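# Put the black pot upright in the middle upper cabinet

## Task

Set the black pot on the bottom shelf surface of the middle upper cabinet, standing upright and pushed in deep enough that the cabinet doors could close in front of it. Nothing else may be disturbed, and the task fails if the pot topples or ends up tilted.

## Robot and tools

ROBOT. A LinearBot: an omnidirectional base with a column about 1.7 m high. A carriage rides the column (joint lift_m, 0 to 1 m) and holds two identical six-joint arms, left and right, each with a two-finger gripper. Each arm's base sits about 0.57 m + lift_m above the floor, and carriage parts hang about 0.15 m below that. A hand reaches 0.78 m from its shoulder but only about 0.38 m below its arm base. The hand is about 0.16 m long and 0.1 m wide (0.14 m when open). The wrist camera sticks out 0.11 m to one side of joint 6's axis. Parked joints 1 to 6 are 0, 0.05, 0.05, 1.45, 0, 0; parked, the robot is about 0.85 m wide and 0.65 m long. Cameras: carriage_camera (fixed, forward, tilted about 20 degrees down), left_wrist_camera and right_wrist_camera (looking past the fingertips).

FRAMES. All positions are in metres. In the base frame the origin is on the floor under the base centre, x points forward, y left and z up. left_hand and right_hand are reported in this frame as the point between the finger pads. quat_wxyz gives the hand's orientation: hand z runs along the fingers and hand y is the opening direction. A hand pointing straight up with joints 1, 5 and 6 at 0 reads (1, 0, 0, 0). base_odometry uses the base frame as it was at scene start. It counts wheel turns only, so slip counts as travel. Heading is in rad, positive left, from -3.142 to 3.142. Hand readings run high, more so at long reach, and a 1 kg load makes a level hand sag 7 to 25 cm.

move. Takes an optional base command, optional joints, optional speeds, optional min_time_s, plus cameras and blocking. base holds exactly one key, and each is a relative offset from where the base last measured itself. translate_m: forward positive, -2 to 2 m. strafe_m: left positive, -2 to 2 m. rotate_rad: counter-clockwise positive, -6.3 to 6.3 rad. joints is one flat object keyed by joint name, covering both arms and the lift. Every value is an absolute target, not an offset.
- lift_m: 0 to 1 m.
- joint1_rad: -2.617 to 3.054; yaw about vertical, 0 forward, positive left.
- joint2_rad: 0 to 3.141; shoulder, 0 back and level, 1.57 upright, 3.14 forward and level.
- joint3_rad: 0 to 3.141; elbow, 0 folded, 3.14 straight.
- joint4_rad: -1.57 to 1.57; wrist pitch, positive lifts the fingertips.
- joint5_rad: -1.57 to 1.57; wrist yaw, positive swings the fingertips right.
- joint6_rad: -2.094 to 2.094; roll, positive clockwise seen from the forearm.
- gripper_m: 0 to 0.093 m pad gap.
Each of joint1 to joint6 and gripper takes a left_ or right_ prefix. Joints and base may be sent together; they start at once. speeds sets top speeds for that action only: translate_m and strafe_m 0.02 to 0.5 m/s, rotate_rad 0.05 to 1.57 rad/s, lift_m 0.08 to 0.27 m/s (default 0.25; the others default to their maximum). min_time_s (0.1 to 8 s) is a floor on each arm and gripper motion's duration. Use 2 s or more for straighter, gentler paths. A very short value makes the arm overshoot. No action may exceed 15 s; after 14 s a motion ends with time_out. blocking true (the default) returns once everything is at rest. blocking false returns within about 0.5 s while motion continues, and a later move overrides only the parts it names. A move with no action just reports the state, images and scene number. Unknown keys make a call invalid; out-of-range values get it refused, and after a refusal or an uncommanded stop the rest of that reply's robot calls are skipped.

wait(seconds 0 to 10, cameras) passes time, returning early if earlier moves come to rest. stop(cameras) brakes every running motion (status "stopped"); the base coasts a little first. zoom_image(camera, region [x0, y0, x1, y1] in pixels, at most 504 square) magnifies the newest image of that camera; all three are 672x504. finished_scene(scene) ends the scene for good; the pot must stay in place with no robot support.

RESULTS. The "move" line reads done or the worst status. Statuses: moving; done (for the base this means the wheels turned fully, even with slip); off_target (came to rest short, may still be pushing); contact_stop; time_out (the target is dropped and the part holds position); not_followed, after "joint command not followed", meaning a self-collision check withheld arm targets. To clear that, resend one arm its current readings with joint 1 turned away, then the other arm. on_its_own lists uncommanded behaviour, with "held at" giving targets. "pictures" names the order of the images. motor_effort is percent of maximum, with the peak shown in brackets. If lift effort keeps falling while lowering, a hand or its load is resting on something. Joint torques are in N m and include gravity. Gripper readings: shut on nothing reads 0.000 to 0.003. On a firm grasp the reading can sit a few mm under the part's width. Open well above the reading to release.

CAUTIONS. Arms have no contact stop: a blocked arm keeps pressing and springs free. The base may not notice a bent arm. Never let the arms strike or squeeze each other; a hard press ends the scene. Stretched or loaded arms heat up, even while you deliberate. A MOTOR HOT line appears near 75 °C, and at 100 °C that arm goes limp for 30 to 60 s (limit_stop_at_motor_heat). Park arms to cool them. Tipping risk rises with the carriage high, arms extended or loaded, pushing or pulling, and sudden stops. A hand z that creeps upward uncommanded signals a lean. With joint 2 below 0.8, swinging joint 1 outward by 0.5 or more can hit the column. After a contact, back off about 0.2 m the way you came. Don't drop the pot, release it while moving, slam it, or strike the cabinet. A loose object may occasionally get nudged by an outside push.

Each tool is called after "Emit:" by a JSON object that holds its "method" and its "body", one argument or row to a line.

## Session

Emit:
{"method": "move", "body": {
  "cameras": ["all"]
}}

Scene clock: 0.00 s.
Joint torques (N m): no reading
base_odometry: x=+0.000 y=+0.000 heading=+0.000
base_status: not commanded
joint_positions: lift_m=+0.300 left_joint1_rad=+0.011 left_joint2_rad=+0.066 left_joint3_rad=+0.024 left_joint4_rad=+1.484 left_joint5_rad=+0.006 left_joint6_rad=-0.041 left_gripper_m=+0.09396 right_joint1_rad=+0.001 right_joint2_rad=+0.046 right_joint3_rad=+0.056 right_joint4_rad=+1.494 right_joint5_rad=+0.030 right_joint6_rad=+0.014 right_gripper_m=+0.09396
joint_status: not commanded
motor_effort: lift_m=+23 drive_wheels=-3
left_hand: x=+0.2583 y=+0.3029 z=+1.3008 quat_wxyz=(+0.998, +0.001, +0.064, -0.015) (m; base frame)
right_hand: x=+0.2398 y=-0.3087 z=+1.3097 quat_wxyz=(+0.999, +0.015, +0.033, +0.007) (m; base frame)
pictures: carriage_camera, left_wrist_camera, right_wrist_camera

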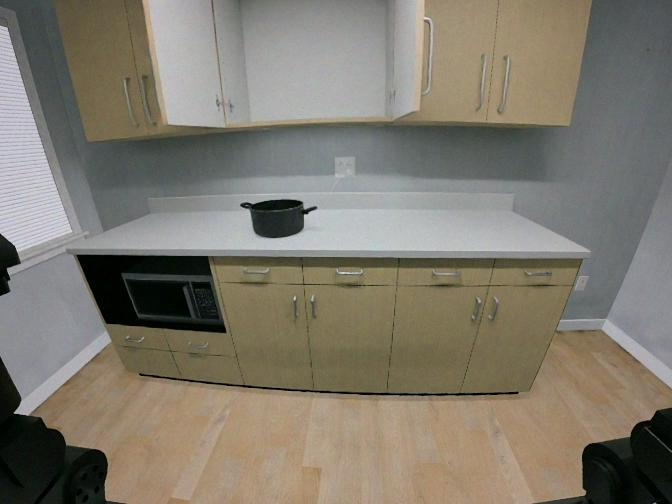

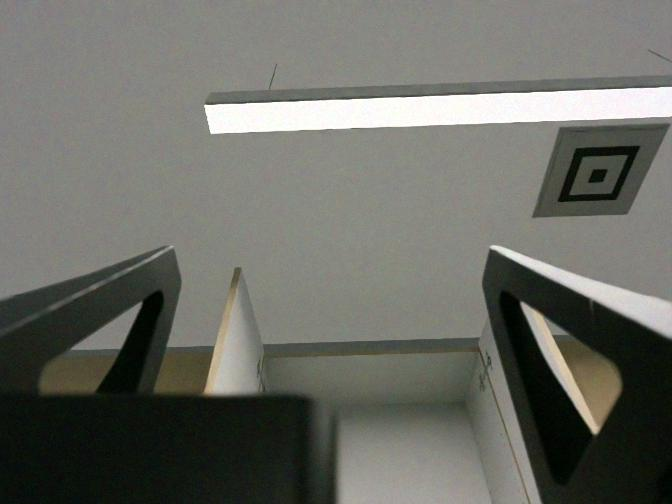

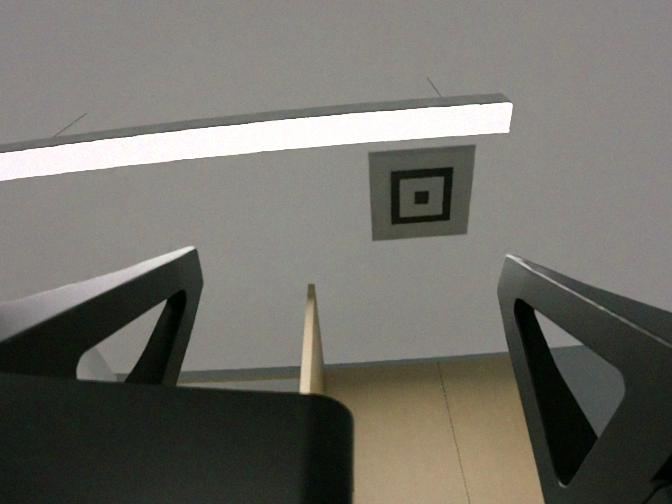

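Emit:
{"method": "zoom_image", "body": {
  "camera": "carriage_camera",
  "region": [200, 150, 360, 260]
}}

Emit:
{"method": "zoom_image", "body": {
  "camera": "carriage_camera",
  "region": [130, 0, 450, 200]
}}

Scaled by 3.150 from the camera's 672x504 image, which has a finer 960x720 frame.

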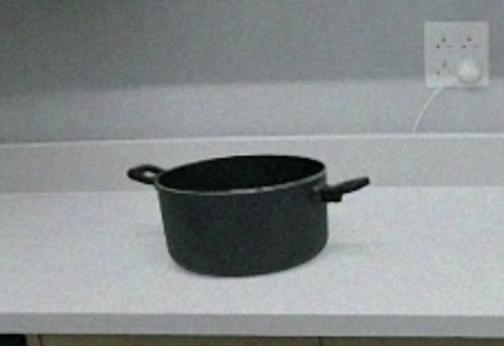

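Scaled by 1.575 from the camera's 672x504 image, which has a finer 960x720 frame.

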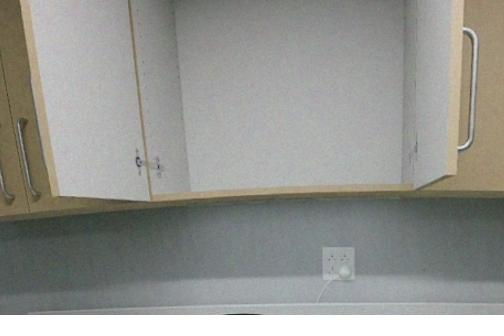

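Emit:
{"method": "move", "body": {
  "joints": {"lift_m": 0.6},
  "cameras": ["carriage_camera"]
}}

Emit:
{"method": "zoom_image", "body": {
  "camera": "carriage_camera",
  "region": [200, 200, 360, 310]
}}

Emit:
{"method": "zoom_image", "body": {
  "camera": "carriage_camera",
  "region": [130, 0, 450, 240]
}}

Scene clock: 11.37 s.
Joint torques (N m): left_arm=[-0.01 4.45 5.48 -0.16 0.03 0.03] | right_arm=[-0.06 4.74 5.11 -0.37 -0.04 0.01]
move: done
base_odometry: x=+0.000 y=+0.000 heading=+0.000
base_status: not commanded
joint_positions: lift_m=+0.600 left_joint1_rad=+0.011 left_joint2_rad=+0.066 left_joint3_rad=+0.024 left_joint4_rad=+1.484 left_joint5_rad=+0.006 left_joint6_rad=-0.041 left_gripper_m=+0.09396 right_joint1_rad=+0.001 right_joint2_rad=+0.046 right_joint3_rad=+0.056 right_joint4_rad=+1.494 right_joint5_rad=+0.030 right_joint6_rad=+0.014 right_gripper_m=+0.09396
joint_status: all done
motor_effort: lift_m=+23(28) drive_wheels=-2(3)
left_hand: x=+0.2583 y=+0.3029 z=+1.6007 quat_wxyz=(+0.998, +0.001, +0.064, -0.015) (m; base frame)
right_hand: x=+0.2398 y=-0.3087 z=+1.6096 quat_wxyz=(+0.999, +0.015, +0.033, +0.007) (m; base frame)
pictures: carriage_camera

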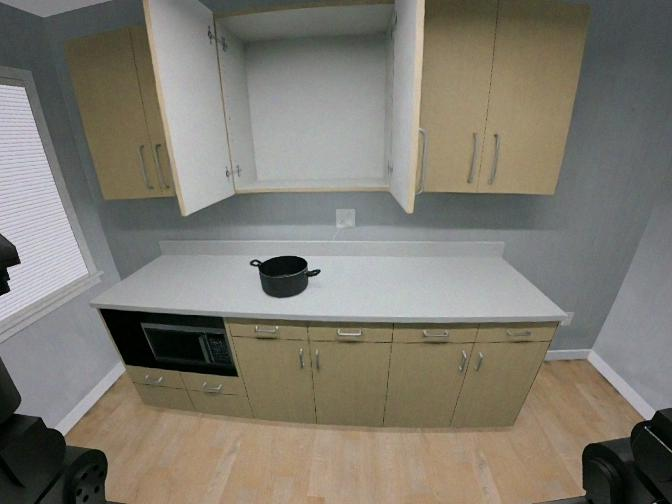

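Scaled by 3.150 from the camera's 672x504 image, which has a finer 960x720 frame.

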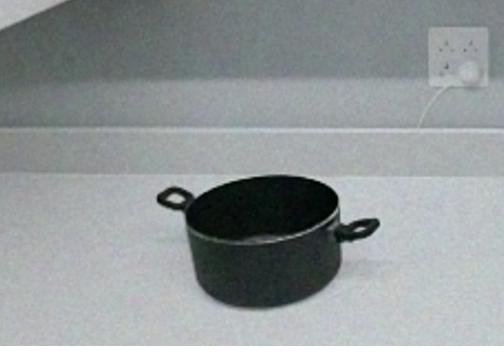

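Scaled by 1.575 from the camera's 672x504 image, which has a finer 960x720 frame.

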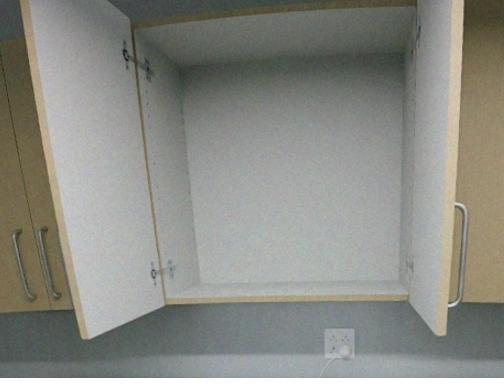

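Emit:
{"method": "zoom_image", "body": {
  "camera": "carriage_camera",
  "region": [210, 150, 410, 220]
}}

Emit:
{"method": "move", "body": {
  "joints": {"lift_m": 0.9},
  "cameras": ["carriage_camera"]
}}

Emit:
{"method": "zoom_image", "body": {
  "camera": "carriage_camera",
  "region": [210, 210, 410, 280]
}}

Emit:
{"method": "zoom_image", "body": {
  "camera": "carriage_camera",
  "region": [210, 270, 410, 360]
}}

Scaled by 2.520 from the camera's 672x504 image, which has a finer 960x720 frame.

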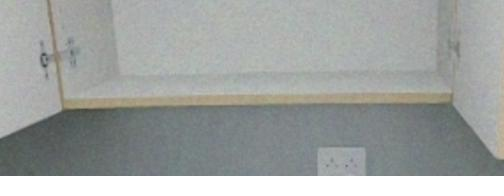

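Scene clock: 16.67 s.
Joint torques (N m): left_arm=[-0.09 4.41 5.45 -0.17 0.04 0.04] | right_arm=[-0.16 4.71 5.15 -0.38 -0.05 -0.01]
move: done
base_odometry: x=+0.000 y=+0.000 heading=+0.000
base_status: not commanded
joint_positions: lift_m=+0.900 left_joint1_rad=+0.011 left_joint2_rad=+0.066 left_joint3_rad=+0.024 left_joint4_rad=+1.484 left_joint5_rad=+0.006 left_joint6_rad=-0.041 left_gripper_m=+0.09396 right_joint1_rad=+0.001 right_joint2_rad=+0.046 right_joint3_rad=+0.056 right_joint4_rad=+1.494 right_joint5_rad=+0.030 right_joint6_rad=+0.014 right_gripper_m=+0.09396
joint_status: all done
motor_effort: lift_m=+23(28) drive_wheels=-3(3)
left_hand: x=+0.2583 y=+0.3029 z=+1.9007 quat_wxyz=(+0.998, +0.001, +0.064, -0.015) (m; base frame)
right_hand: x=+0.2398 y=-0.3087 z=+1.9096 quat_wxyz=(+0.999, +0.015, +0.033, +0.007) (m; base frame)
pictures: carriage_camera

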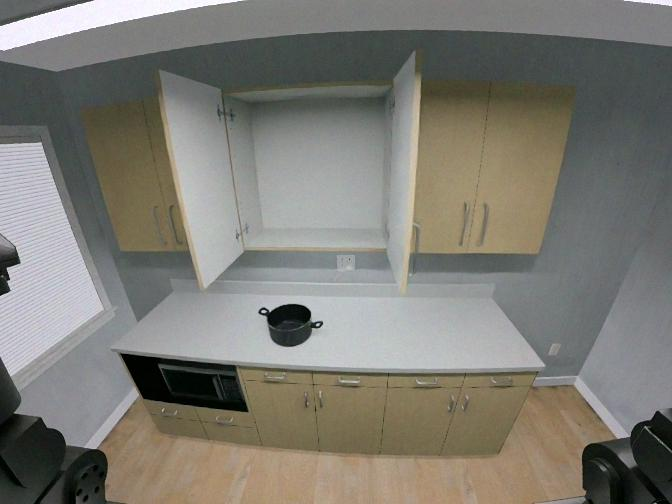

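Scaled by 2.520 from the camera's 672x504 image, which has a finer 960x720 frame.

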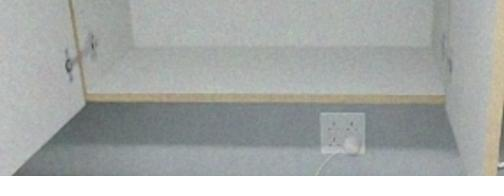

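Scaled by 2.520 from the camera's 672x504 image, which has a finer 960x720 frame.

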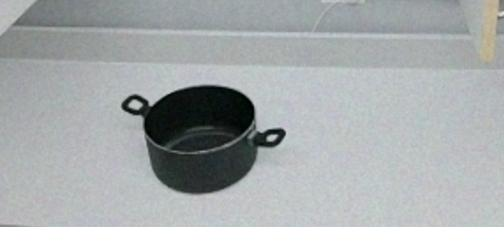

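Emit:
{"method": "move", "body": {
  "joints": {"lift_m": 0.3}
}}

Emit:
{"method": "move", "body": {
  "joints": {"left_joint1_rad": -0.21, "left_joint2_rad": 2.126, "left_joint3_rad": 1.789, "left_joint4_rad": 0.337, "left_joint5_rad": 0.0, "left_joint6_rad": -1.571, "right_joint1_rad": 0.367, "right_joint2_rad": 1.823, "right_joint3_rad": 1.361, "right_joint4_rad": 0.4625, "right_joint5_rad": 0.367, "right_joint6_rad": 1.571},
  "cameras": ["all"],
  "min_time_s": 3
}}

Scene clock: 31.33 s.
Joint torques (N m): left_arm=[-0.09 4.38 5.44 -0.19 0.03 0.04] | right_arm=[-0.21 4.75 5.11 -0.38 -0.05 0]
move: done
base_odometry: x=+0.000 y=+0.000 heading=+0.000
base_status: not commanded
joint_positions: lift_m=+0.300 left_joint1_rad=+0.011 left_joint2_rad=+0.066 left_joint3_rad=+0.024 left_joint4_rad=+1.484 left_joint5_rad=+0.006 left_joint6_rad=-0.041 left_gripper_m=+0.09396 right_joint1_rad=+0.001 right_joint2_rad=+0.046 right_joint3_rad=+0.056 right_joint4_rad=+1.494 right_joint5_rad=+0.030 right_joint6_rad=+0.014 right_gripper_m=+0.09396
joint_status: all done
motor_effort: lift_m=+21(21) drive_wheels=-1(3)
left_hand: x=+0.2583 y=+0.3029 z=+1.3010 quat_wxyz=(+0.998, +0.001, +0.064, -0.015) (m; base frame)
right_hand: x=+0.2398 y=-0.3087 z=+1.3099 quat_wxyz=(+0.999, +0.015, +0.033, +0.007) (m; base frame)
pictures: none

Scene clock: 34.67 s.
Joint torques (N m): left_arm=[-0.62 -14.31 9.83 2.42 -0.03 -0.01] | right_arm=[0.35 -10.18 9.25 1.89 0.2 0.05]
move: done
base_odometry: x=+0.000 y=+0.000 heading=+0.000
base_status: not commanded
joint_positions: lift_m=+0.300 left_joint1_rad=-0.204 left_joint2_rad=+2.123 left_joint3_rad=+1.757 left_joint4_rad=+0.338 left_joint5_rad=+0.006 left_joint6_rad=-1.559 left_gripper_m=+0.09398 right_joint1_rad=+0.362 right_joint2_rad=+1.819 right_joint3_rad=+1.326 right_joint4_rad=+0.466 right_joint5_rad=+0.351 right_joint6_rad=+1.557 right_gripper_m=+0.09396
joint_status: all done
motor_effort: lift_m=+21(21) drive_wheels=-2(3)
left_hand: x=+0.8655 y=+0.1695 z=+1.1741 quat_wxyz=(+0.442, -0.448, +0.560, -0.539) (m; base frame)
right_hand: x=+0.7736 y=-0.1590 z=+1.1745 quat_wxyz=(+0.497, +0.498, +0.515, +0.491) (m; base frame)
pictures: carriage_camera, left_wrist_camera, right_wrist_camera

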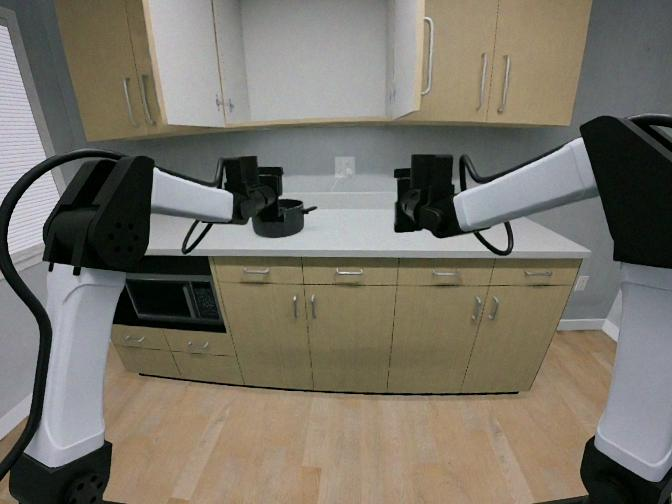

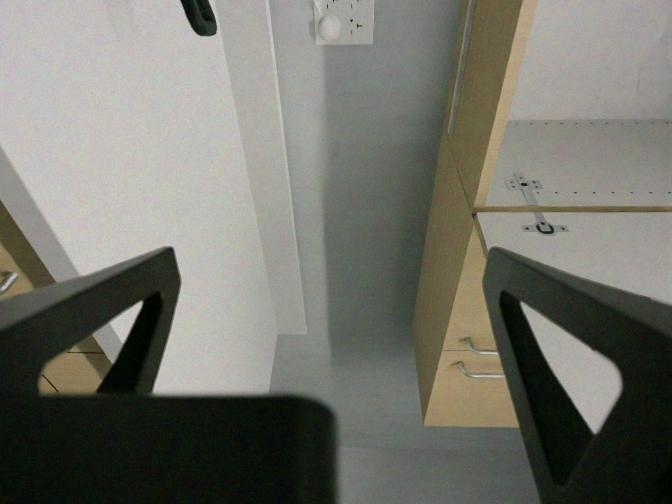

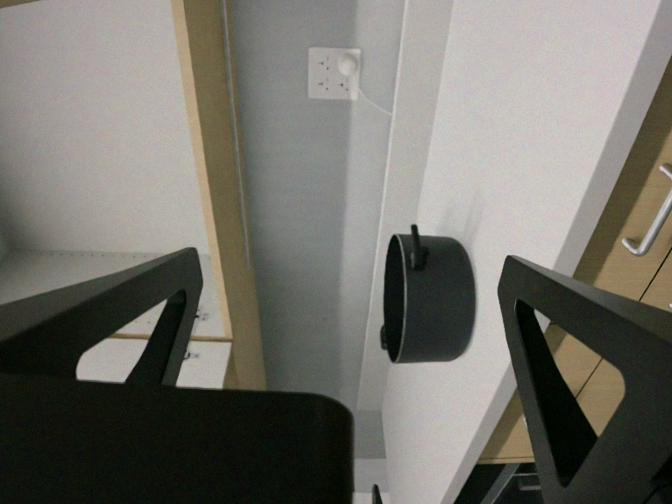

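Emit:
{"method": "zoom_image", "body": {
  "camera": "carriage_camera",
  "region": [180, 130, 340, 260]
}}

Emit:
{"method": "zoom_image", "body": {
  "camera": "carriage_camera",
  "region": [370, 130, 530, 260]
}}

Emit:
{"method": "zoom_image", "body": {
  "camera": "right_wrist_camera",
  "region": [330, 200, 530, 400]
}}

Scaled by 3.150 from the camera's 672x504 image, which has a finer 960x720 frame.

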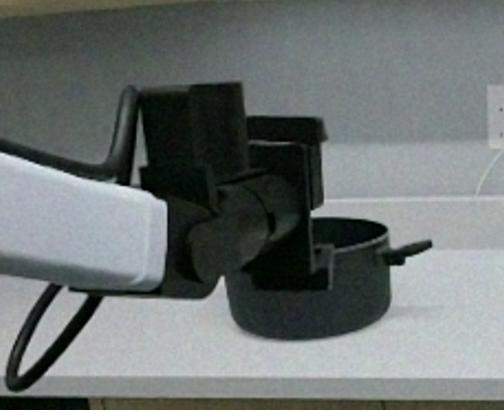

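Scaled by 3.150 from the camera's 672x504 image, which has a finer 960x720 frame.

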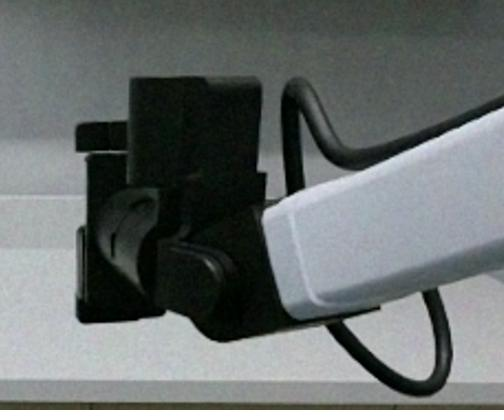

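Scaled by 2.520 from the camera's 672x504 image, which has a finer 960x720 frame.

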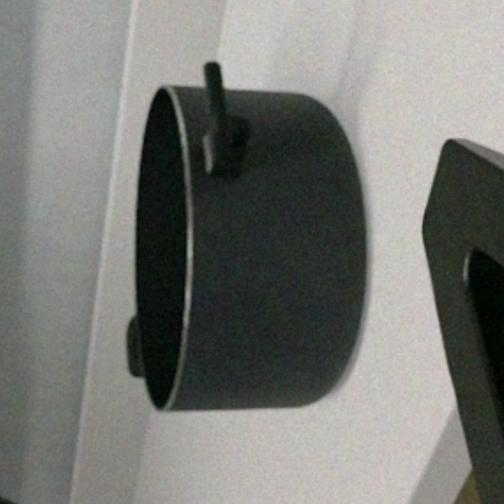

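Emit:
{"method": "move", "body": {
  "base": {"strafe_m": 0.258},
  "speeds": {"strafe_m": 0.25}
}}

Emit:
{"method": "move", "body": {
  "base": {"translate_m": 0.2},
  "joints": {"lift_m": 0.2},
  "cameras": ["all"]
}}

Emit:
{"method": "zoom_image", "body": {
  "camera": "carriage_camera",
  "region": [240, 150, 440, 300]
}}

Emit:
{"method": "zoom_image", "body": {
  "camera": "right_wrist_camera",
  "region": [170, 100, 500, 400]
}}

Emit:
{"method": "zoom_image", "body": {
  "camera": "left_wrist_camera",
  "region": [170, 0, 500, 300]
}}

Scene clock: 42.23 s.
Joint torques (N m): left_arm=[-0.54 -14.3 9.85 2.44 -0.01 -0.02] | right_arm=[-0.02 -10.11 9.26 1.92 0.16 0.04]
move: done
base_odometry: x=+0.000 y=+0.258 heading=+0.000
base_status: done
joint_positions: lift_m=+0.300 left_joint1_rad=-0.206 left_joint2_rad=+2.123 left_joint3_rad=+1.757 left_joint4_rad=+0.336 left_joint5_rad=+0.004 left_joint6_rad=-1.561 left_gripper_m=+0.09398 right_joint1_rad=+0.367 right_joint2_rad=+1.819 right_joint3_rad=+1.326 right_joint4_rad=+0.464 right_joint5_rad=+0.355 right_joint6_rad=+1.559 right_gripper_m=+0.09396
joint_status: not commanded
motor_effort: lift_m=+21(21) drive_wheels=-4(10)
left_hand: x=+0.8653 y=+0.1687 z=+1.1736 quat_wxyz=(+0.441, -0.449, +0.560, -0.539) (m; base frame)
right_hand: x=+0.7728 y=-0.1570 z=+1.1740 quat_wxyz=(+0.496, +0.498, +0.515, +0.491) (m; base frame)
pictures: none

Scene clock: 44.30 s.
Joint torques (N m): left_arm=[-0.46 -15.53 8.59 2.62 -0.01 0] | right_arm=[-0.08 -11.04 8.29 2.07 0.15 0.04]
move: done
base_odometry: x=+0.200 y=+0.258 heading=+0.001
base_status: done
joint_positions: lift_m=+0.200 left_joint1_rad=-0.206 left_joint2_rad=+2.134 left_joint3_rad=+1.770 left_joint4_rad=+0.321 left_joint5_rad=+0.004 left_joint6_rad=-1.561 left_gripper_m=+0.09398 right_joint1_rad=+0.367 right_joint2_rad=+1.827 right_joint3_rad=+1.340 right_joint4_rad=+0.452 right_joint5_rad=+0.355 right_joint6_rad=+1.560 right_gripper_m=+0.09396
joint_status: all done
motor_effort: lift_m=+21(21) drive_wheels=-6(10)
left_hand: x=+0.8677 y=+0.1682 z=+1.0694 quat_wxyz=(+0.438, -0.452, +0.563, -0.536) (m; base frame)
right_hand: x=+0.7750 y=-0.1562 z=+1.0734 quat_wxyz=(+0.495, +0.499, +0.517, +0.489) (m; base frame)
pictures: carriage_camera, left_wrist_camera, right_wrist_camera

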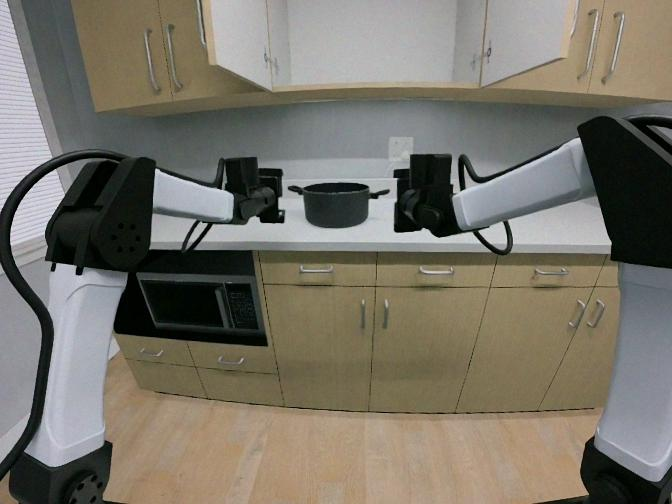

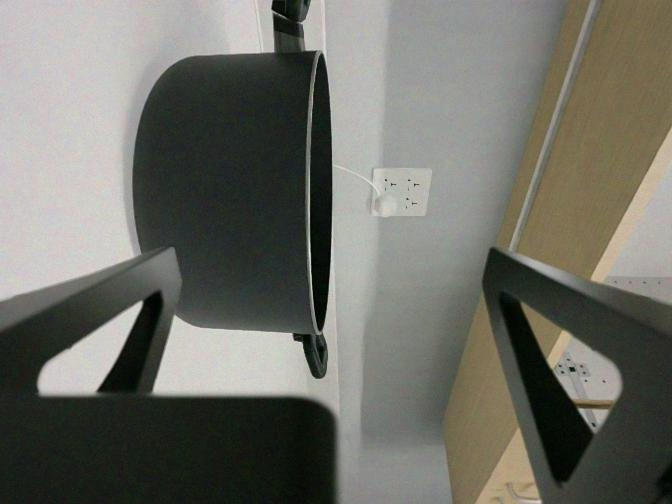

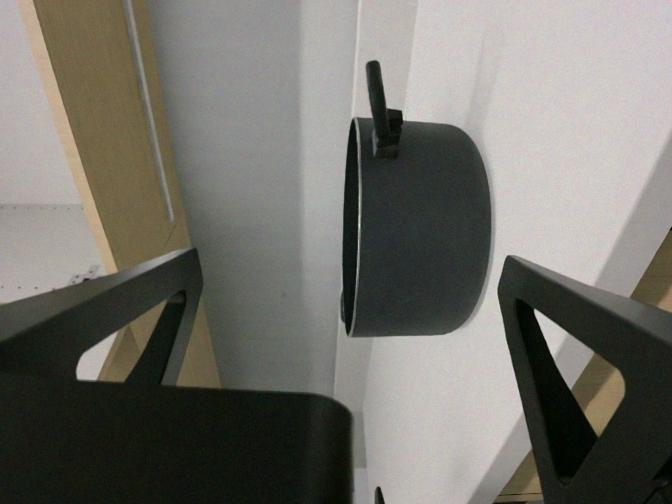

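Scaled by 2.520 from the camera's 672x504 image, which has a finer 960x720 frame.

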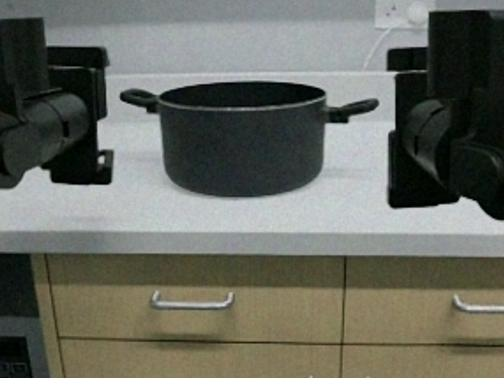

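Scaled by 1.527 from the camera's 672x504 image, which has a finer 960x720 frame.

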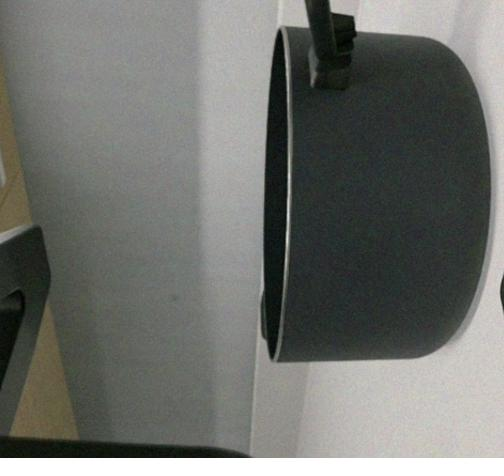

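Scaled by 1.527 from the camera's 672x504 image, which has a finer 960x720 frame.

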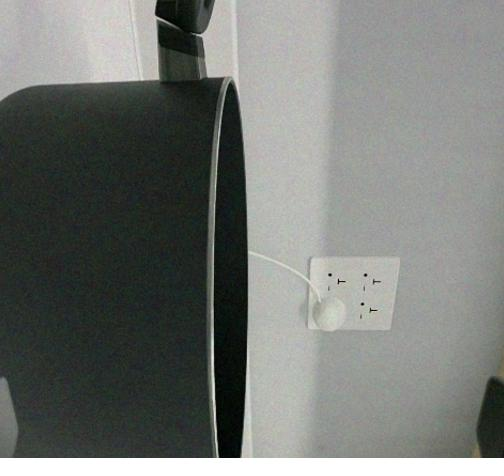

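Emit:
{"method": "move", "body": {
  "base": {"translate_m": 0.2},
  "joints": {"lift_m": 0.185},
  "speeds": {"translate_m": 0.2},
  "cameras": ["all"]
}}

Emit:
{"method": "zoom_image", "body": {
  "camera": "carriage_camera",
  "region": [220, 140, 460, 280]
}}

Scene clock: 48.20 s.
Joint torques (N m): left_arm=[-0.38 -16.28 8.49 2.63 -0.01 0.01] | right_arm=[-0.09 -11.66 8.36 2.04 0.13 0.02]
move: done
base_odometry: x=+0.400 y=+0.259 heading=+0.001
base_status: done
joint_positions: lift_m=+0.185 left_joint1_rad=-0.207 left_joint2_rad=+2.140 left_joint3_rad=+1.771 left_joint4_rad=+0.321 left_joint5_rad=+0.004 left_joint6_rad=-1.562 left_gripper_m=+0.09398 right_joint1_rad=+0.367 right_joint2_rad=+1.832 right_joint3_rad=+1.340 right_joint4_rad=+0.453 right_joint5_rad=+0.355 right_joint6_rad=+1.560 right_gripper_m=+0.09396
joint_status: all done
motor_effort: lift_m=+21(22) drive_wheels=-6(10)
left_hand: x=+0.8686 y=+0.1672 z=+1.0508 quat_wxyz=(+0.436, -0.453, +0.565, -0.534) (m; base frame)
right_hand: x=+0.7760 y=-0.1558 z=+1.0556 quat_wxyz=(+0.494, +0.500, +0.518, +0.487) (m; base frame)
pictures: carriage_camera, left_wrist_camera, right_wrist_camera

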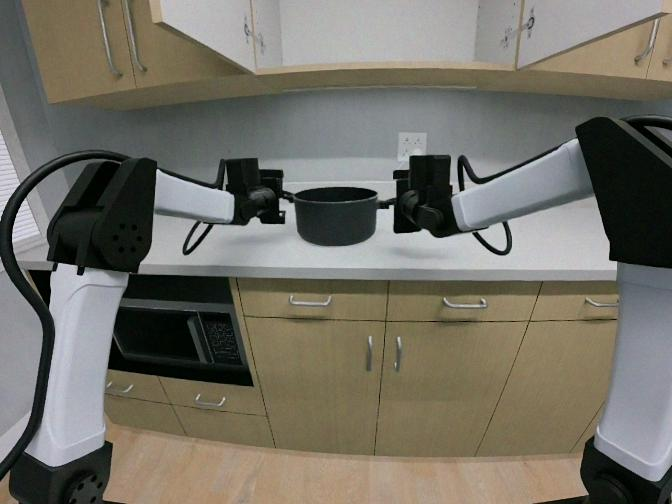

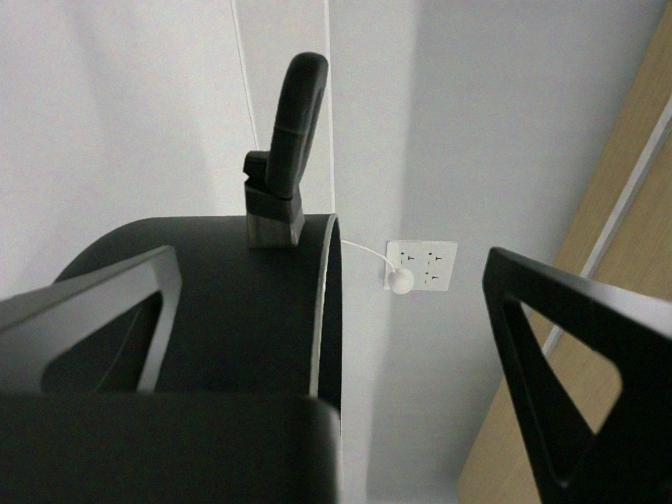

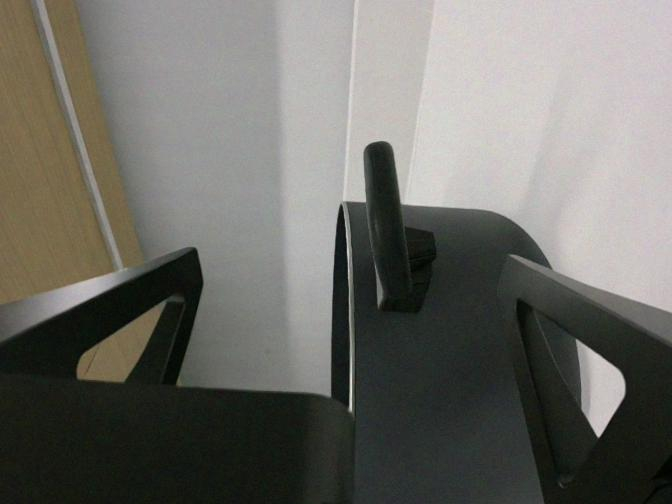

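Scaled by 2.100 from the camera's 672x504 image, which has a finer 960x720 frame.

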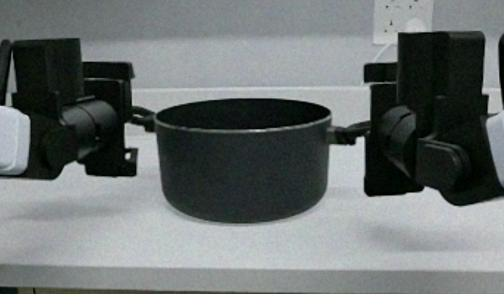

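Emit:
{"method": "move", "body": {
  "base": {"translate_m": 0.06},
  "joints": {"lift_m": 0.172},
  "speeds": {"translate_m": 0.1},
  "cameras": ["all"]
}}

Emit:
{"method": "zoom_image", "body": {
  "camera": "carriage_camera",
  "region": [220, 140, 460, 280]
}}

Scene clock: 51.43 s.
Joint torques (N m): left_arm=[-0.23 -16.59 8.59 2.6 -0.01 0.02] | right_arm=[-0.05 -11.92 8.23 2.03 0.16 0.02]
move: done
base_odometry: x=+0.460 y=+0.259 heading=+0.002
base_status: done
joint_positions: lift_m=+0.172 left_joint1_rad=-0.208 left_joint2_rad=+2.143 left_joint3_rad=+1.771 left_joint4_rad=+0.321 left_joint5_rad=+0.004 left_joint6_rad=-1.562 left_gripper_m=+0.09398 right_joint1_rad=+0.367 right_joint2_rad=+1.834 right_joint3_rad=+1.340 right_joint4_rad=+0.453 right_joint5_rad=+0.355 right_joint6_rad=+1.560 right_gripper_m=+0.09396
joint_status: all done
motor_effort: lift_m=+22(22) drive_wheels=-5(9)
left_hand: x=+0.8691 y=+0.1664 z=+1.0358 quat_wxyz=(+0.435, -0.453, +0.566, -0.534) (m; base frame)
right_hand: x=+0.7764 y=-0.1557 z=+1.0414 quat_wxyz=(+0.494, +0.500, +0.519, +0.487) (m; base frame)
pictures: carriage_camera, left_wrist_camera, right_wrist_camera

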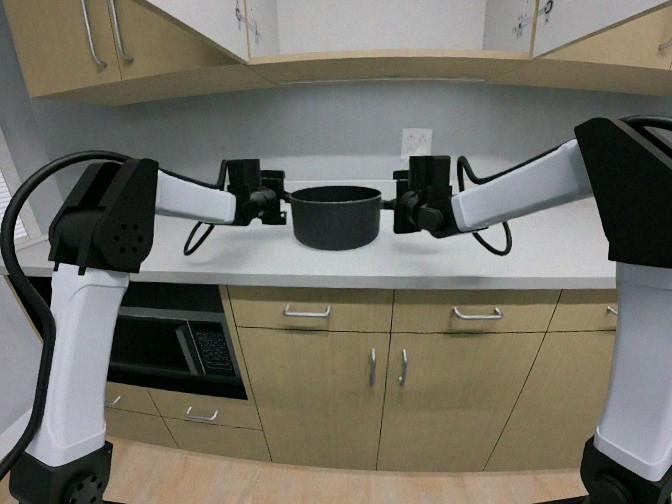

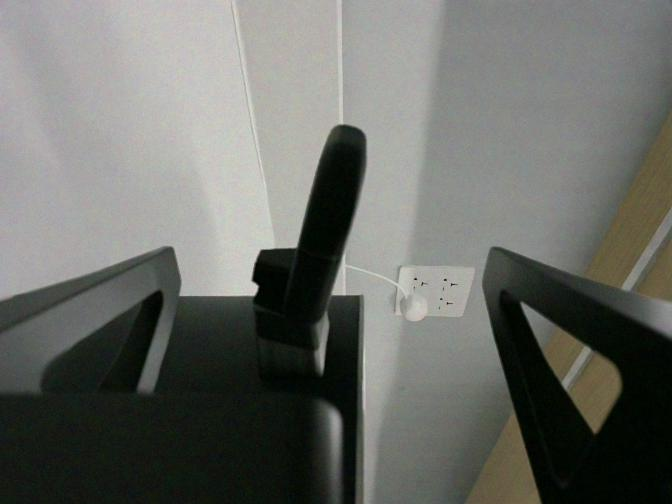

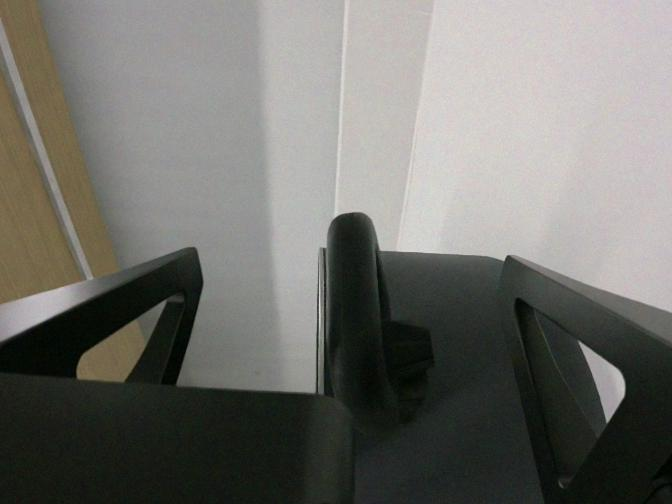

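Scaled by 2.100 from the camera's 672x504 image, which has a finer 960x720 frame.

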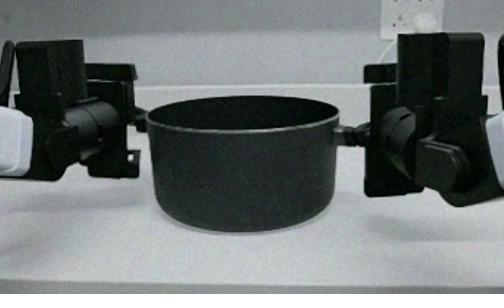

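Emit:
{"method": "zoom_image", "body": {
  "camera": "carriage_camera",
  "region": [360, 150, 440, 250]
}}

Emit:
{"method": "zoom_image", "body": {
  "camera": "carriage_camera",
  "region": [230, 150, 310, 250]
}}

Emit:
{"method": "zoom_image", "body": {
  "camera": "right_wrist_camera",
  "region": [170, 150, 540, 450]
}}

Emit:
{"method": "zoom_image", "body": {
  "camera": "left_wrist_camera",
  "region": [130, 80, 540, 480]
}}

Scaled by 5.040 from the camera's 672x504 image, which has a finer 960x720 frame.

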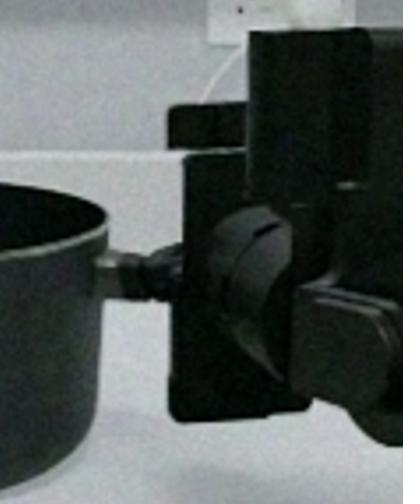

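Scaled by 5.040 from the camera's 672x504 image, which has a finer 960x720 frame.

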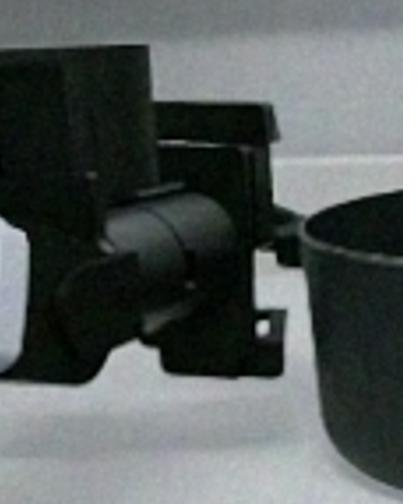

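Scaled by 1.362 from the camera's 672x504 image, which has a finer 960x720 frame.

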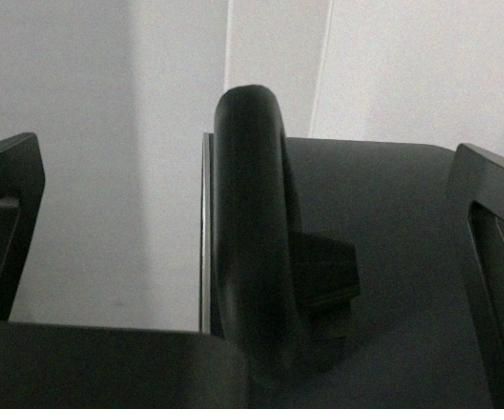

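Scaled by 1.229 from the camera's 672x504 image, which has a finer 960x720 frame.

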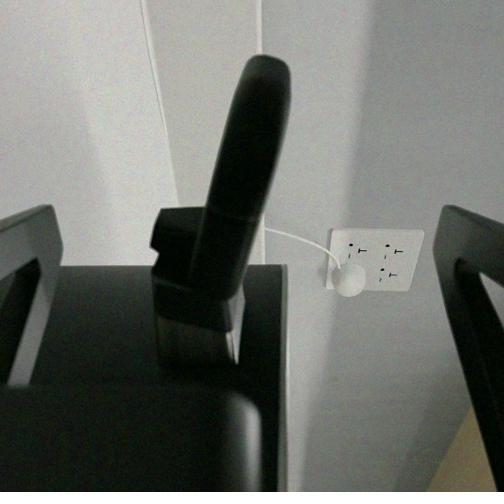

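Emit:
{"method": "move", "body": {
  "joints": {"left_joint1_rad": -0.216, "left_joint2_rad": 2.263, "left_joint3_rad": 2.004, "left_joint4_rad": 0.279},
  "min_time_s": 2,
  "cameras": ["all"]
}}

Emit:
{"method": "zoom_image", "body": {
  "camera": "left_wrist_camera",
  "region": [130, 80, 540, 480]
}}

Scene clock: 67.13 s.
Joint torques (N m): left_arm=[-0.81 -15.13 9.92 2.41 0.01 0.02] | right_arm=[-0.08 -11.89 8.25 2.04 0.13 0.02]
move: done
base_odometry: x=+0.460 y=+0.259 heading=+0.002
base_status: not commanded
joint_positions: lift_m=+0.172 left_joint1_rad=-0.208 left_joint2_rad=+2.257 left_joint3_rad=+1.971 left_joint4_rad=+0.280 left_joint5_rad=+0.004 left_joint6_rad=-1.562 left_gripper_m=+0.09398 right_joint1_rad=+0.367 right_joint2_rad=+1.834 right_joint3_rad=+1.340 right_joint4_rad=+0.453 right_joint5_rad=+0.355 right_joint6_rad=+1.560 right_gripper_m=+0.09396
joint_status: all done
motor_effort: lift_m=+22(22) drive_wheels=-5(6)
left_hand: x=+0.8949 y=+0.1609 z=+1.0516 quat_wxyz=(+0.446, -0.443, +0.553, -0.547) (m; base frame)
right_hand: x=+0.7764 y=-0.1557 z=+1.0414 quat_wxyz=(+0.494, +0.500, +0.519, +0.487) (m; base frame)
pictures: carriage_camera, left_wrist_camera, right_wrist_camera

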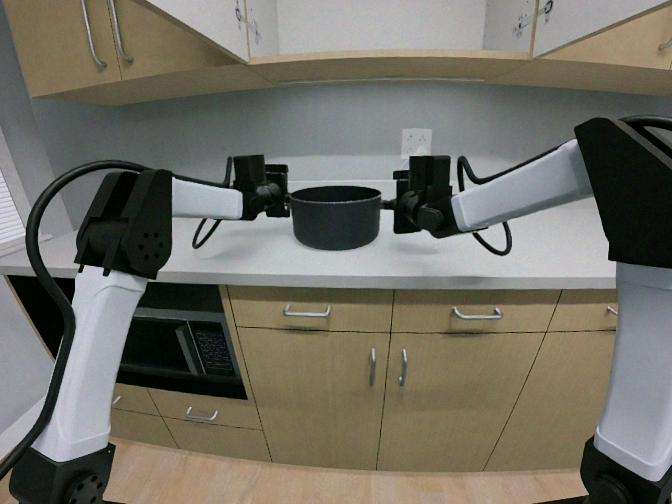

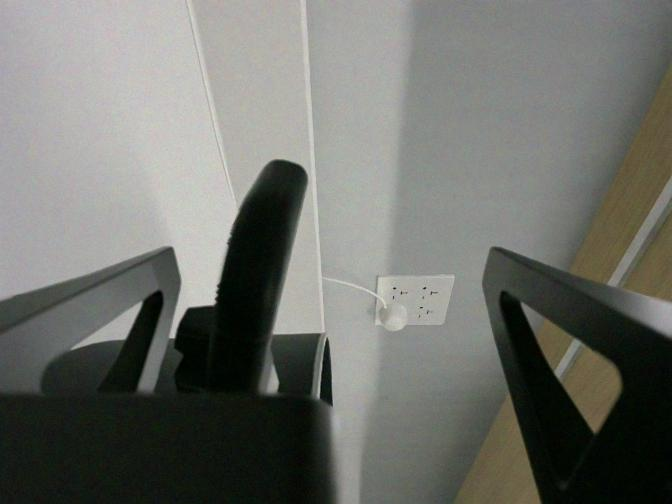

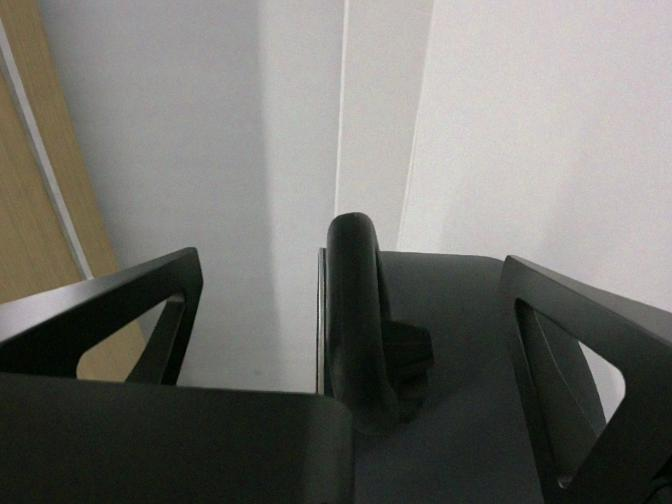

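Scaled by 1.229 from the camera's 672x504 image, which has a finer 960x720 frame.

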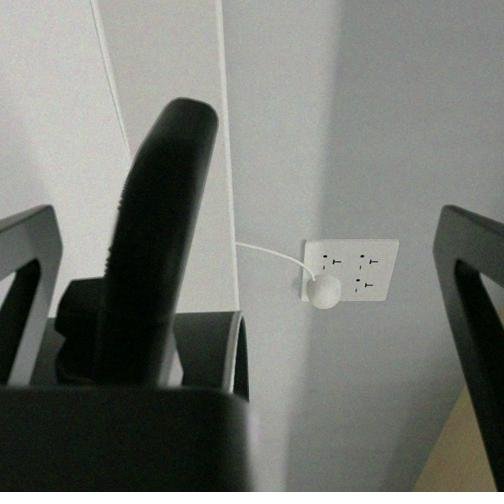

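Emit:
{"method": "move", "body": {
  "joints": {"left_joint2_rad": 2.323, "left_joint3_rad": 2.0485, "left_joint4_rad": 0.2945, "lift_m": 0.164},
  "min_time_s": 1.5
}}

Emit:
{"method": "move", "body": {
  "base": {"translate_m": 0.018},
  "speeds": {"translate_m": 0.05},
  "cameras": ["all"]
}}

Emit:
{"method": "zoom_image", "body": {
  "camera": "carriage_camera",
  "region": [360, 150, 440, 250]
}}

Emit:
{"method": "zoom_image", "body": {
  "camera": "carriage_camera",
  "region": [230, 150, 310, 250]
}}

Scene clock: 71.93 s.
Joint torques (N m): left_arm=[-0.9 -15.61 9.89 2.65 0 0.02] | right_arm=[-0.14 -12.1 8.23 2.02 0.14 0.02]
move: done
base_odometry: x=+0.460 y=+0.259 heading=+0.002
base_status: not commanded
joint_positions: lift_m=+0.164 left_joint1_rad=-0.208 left_joint2_rad=+2.317 left_joint3_rad=+2.016 left_joint4_rad=+0.274 left_joint5_rad=+0.004 left_joint6_rad=-1.562 left_gripper_m=+0.09398 right_joint1_rad=+0.367 right_joint2_rad=+1.836 right_joint3_rad=+1.340 right_joint4_rad=+0.453 right_joint5_rad=+0.355 right_joint6_rad=+1.560 right_gripper_m=+0.09396
joint_status: all done
motor_effort: lift_m=+21(21) drive_wheels=+0(6)
left_hand: x=+0.9063 y=+0.1585 z=+1.0240 quat_wxyz=(+0.441, -0.448, +0.559, -0.541) (m; base frame)
right_hand: x=+0.7766 y=-0.1556 z=+1.0329 quat_wxyz=(+0.493, +0.501, +0.519, +0.486) (m; base frame)
pictures: none

Scene clock: 72.77 s.
Joint torques (N m): left_arm=[-0.61 -15.97 9.89 2.68 0 0.02] | right_arm=[-0.06 -12.12 8.25 2.05 0.14 0.03]
move: done
base_odometry: x=+0.478 y=+0.259 heading=+0.002
base_status: done
joint_positions: lift_m=+0.164 left_joint1_rad=-0.210 left_joint2_rad=+2.319 left_joint3_rad=+2.017 left_joint4_rad=+0.274 left_joint5_rad=+0.004 left_joint6_rad=-1.562 left_gripper_m=+0.09398 right_joint1_rad=+0.366 right_joint2_rad=+1.836 right_joint3_rad=+1.340 right_joint4_rad=+0.453 right_joint5_rad=+0.356 right_joint6_rad=+1.560 right_gripper_m=+0.09396
joint_status: not commanded
motor_effort: lift_m=+21(21) drive_wheels=-6(9)
left_hand: x=+0.9063 y=+0.1566 z=+1.0228 quat_wxyz=(+0.440, -0.447, +0.561, -0.541) (m; base frame)
right_hand: x=+0.7766 y=-0.1560 z=+1.0330 quat_wxyz=(+0.494, +0.501, +0.519, +0.486) (m; base frame)
pictures: carriage_camera, left_wrist_camera, right_wrist_camera

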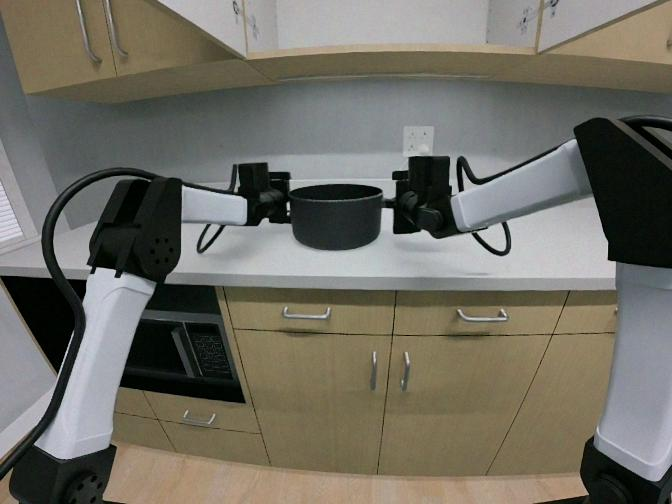

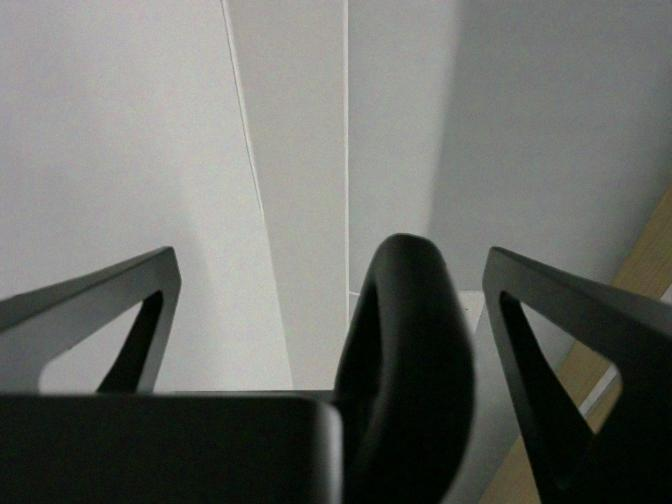

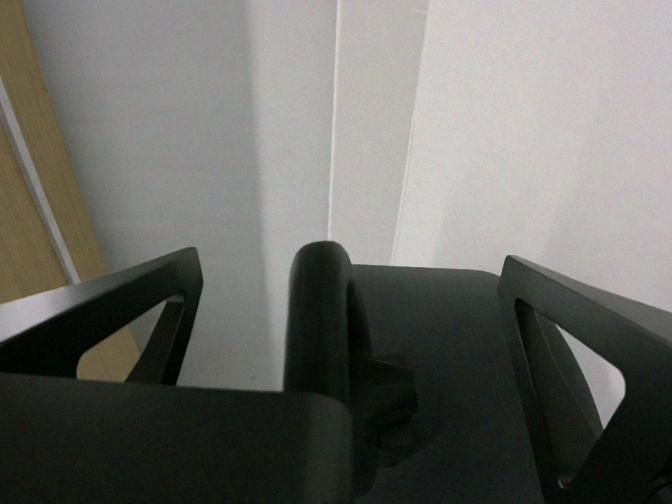

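Scaled by 5.040 from the camera's 672x504 image, which has a finer 960x720 frame.

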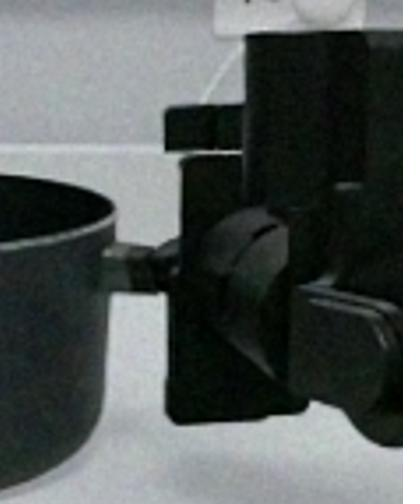

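Scaled by 5.040 from the camera's 672x504 image, which has a finer 960x720 frame.

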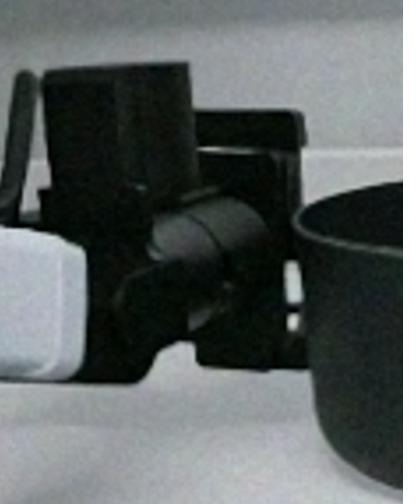

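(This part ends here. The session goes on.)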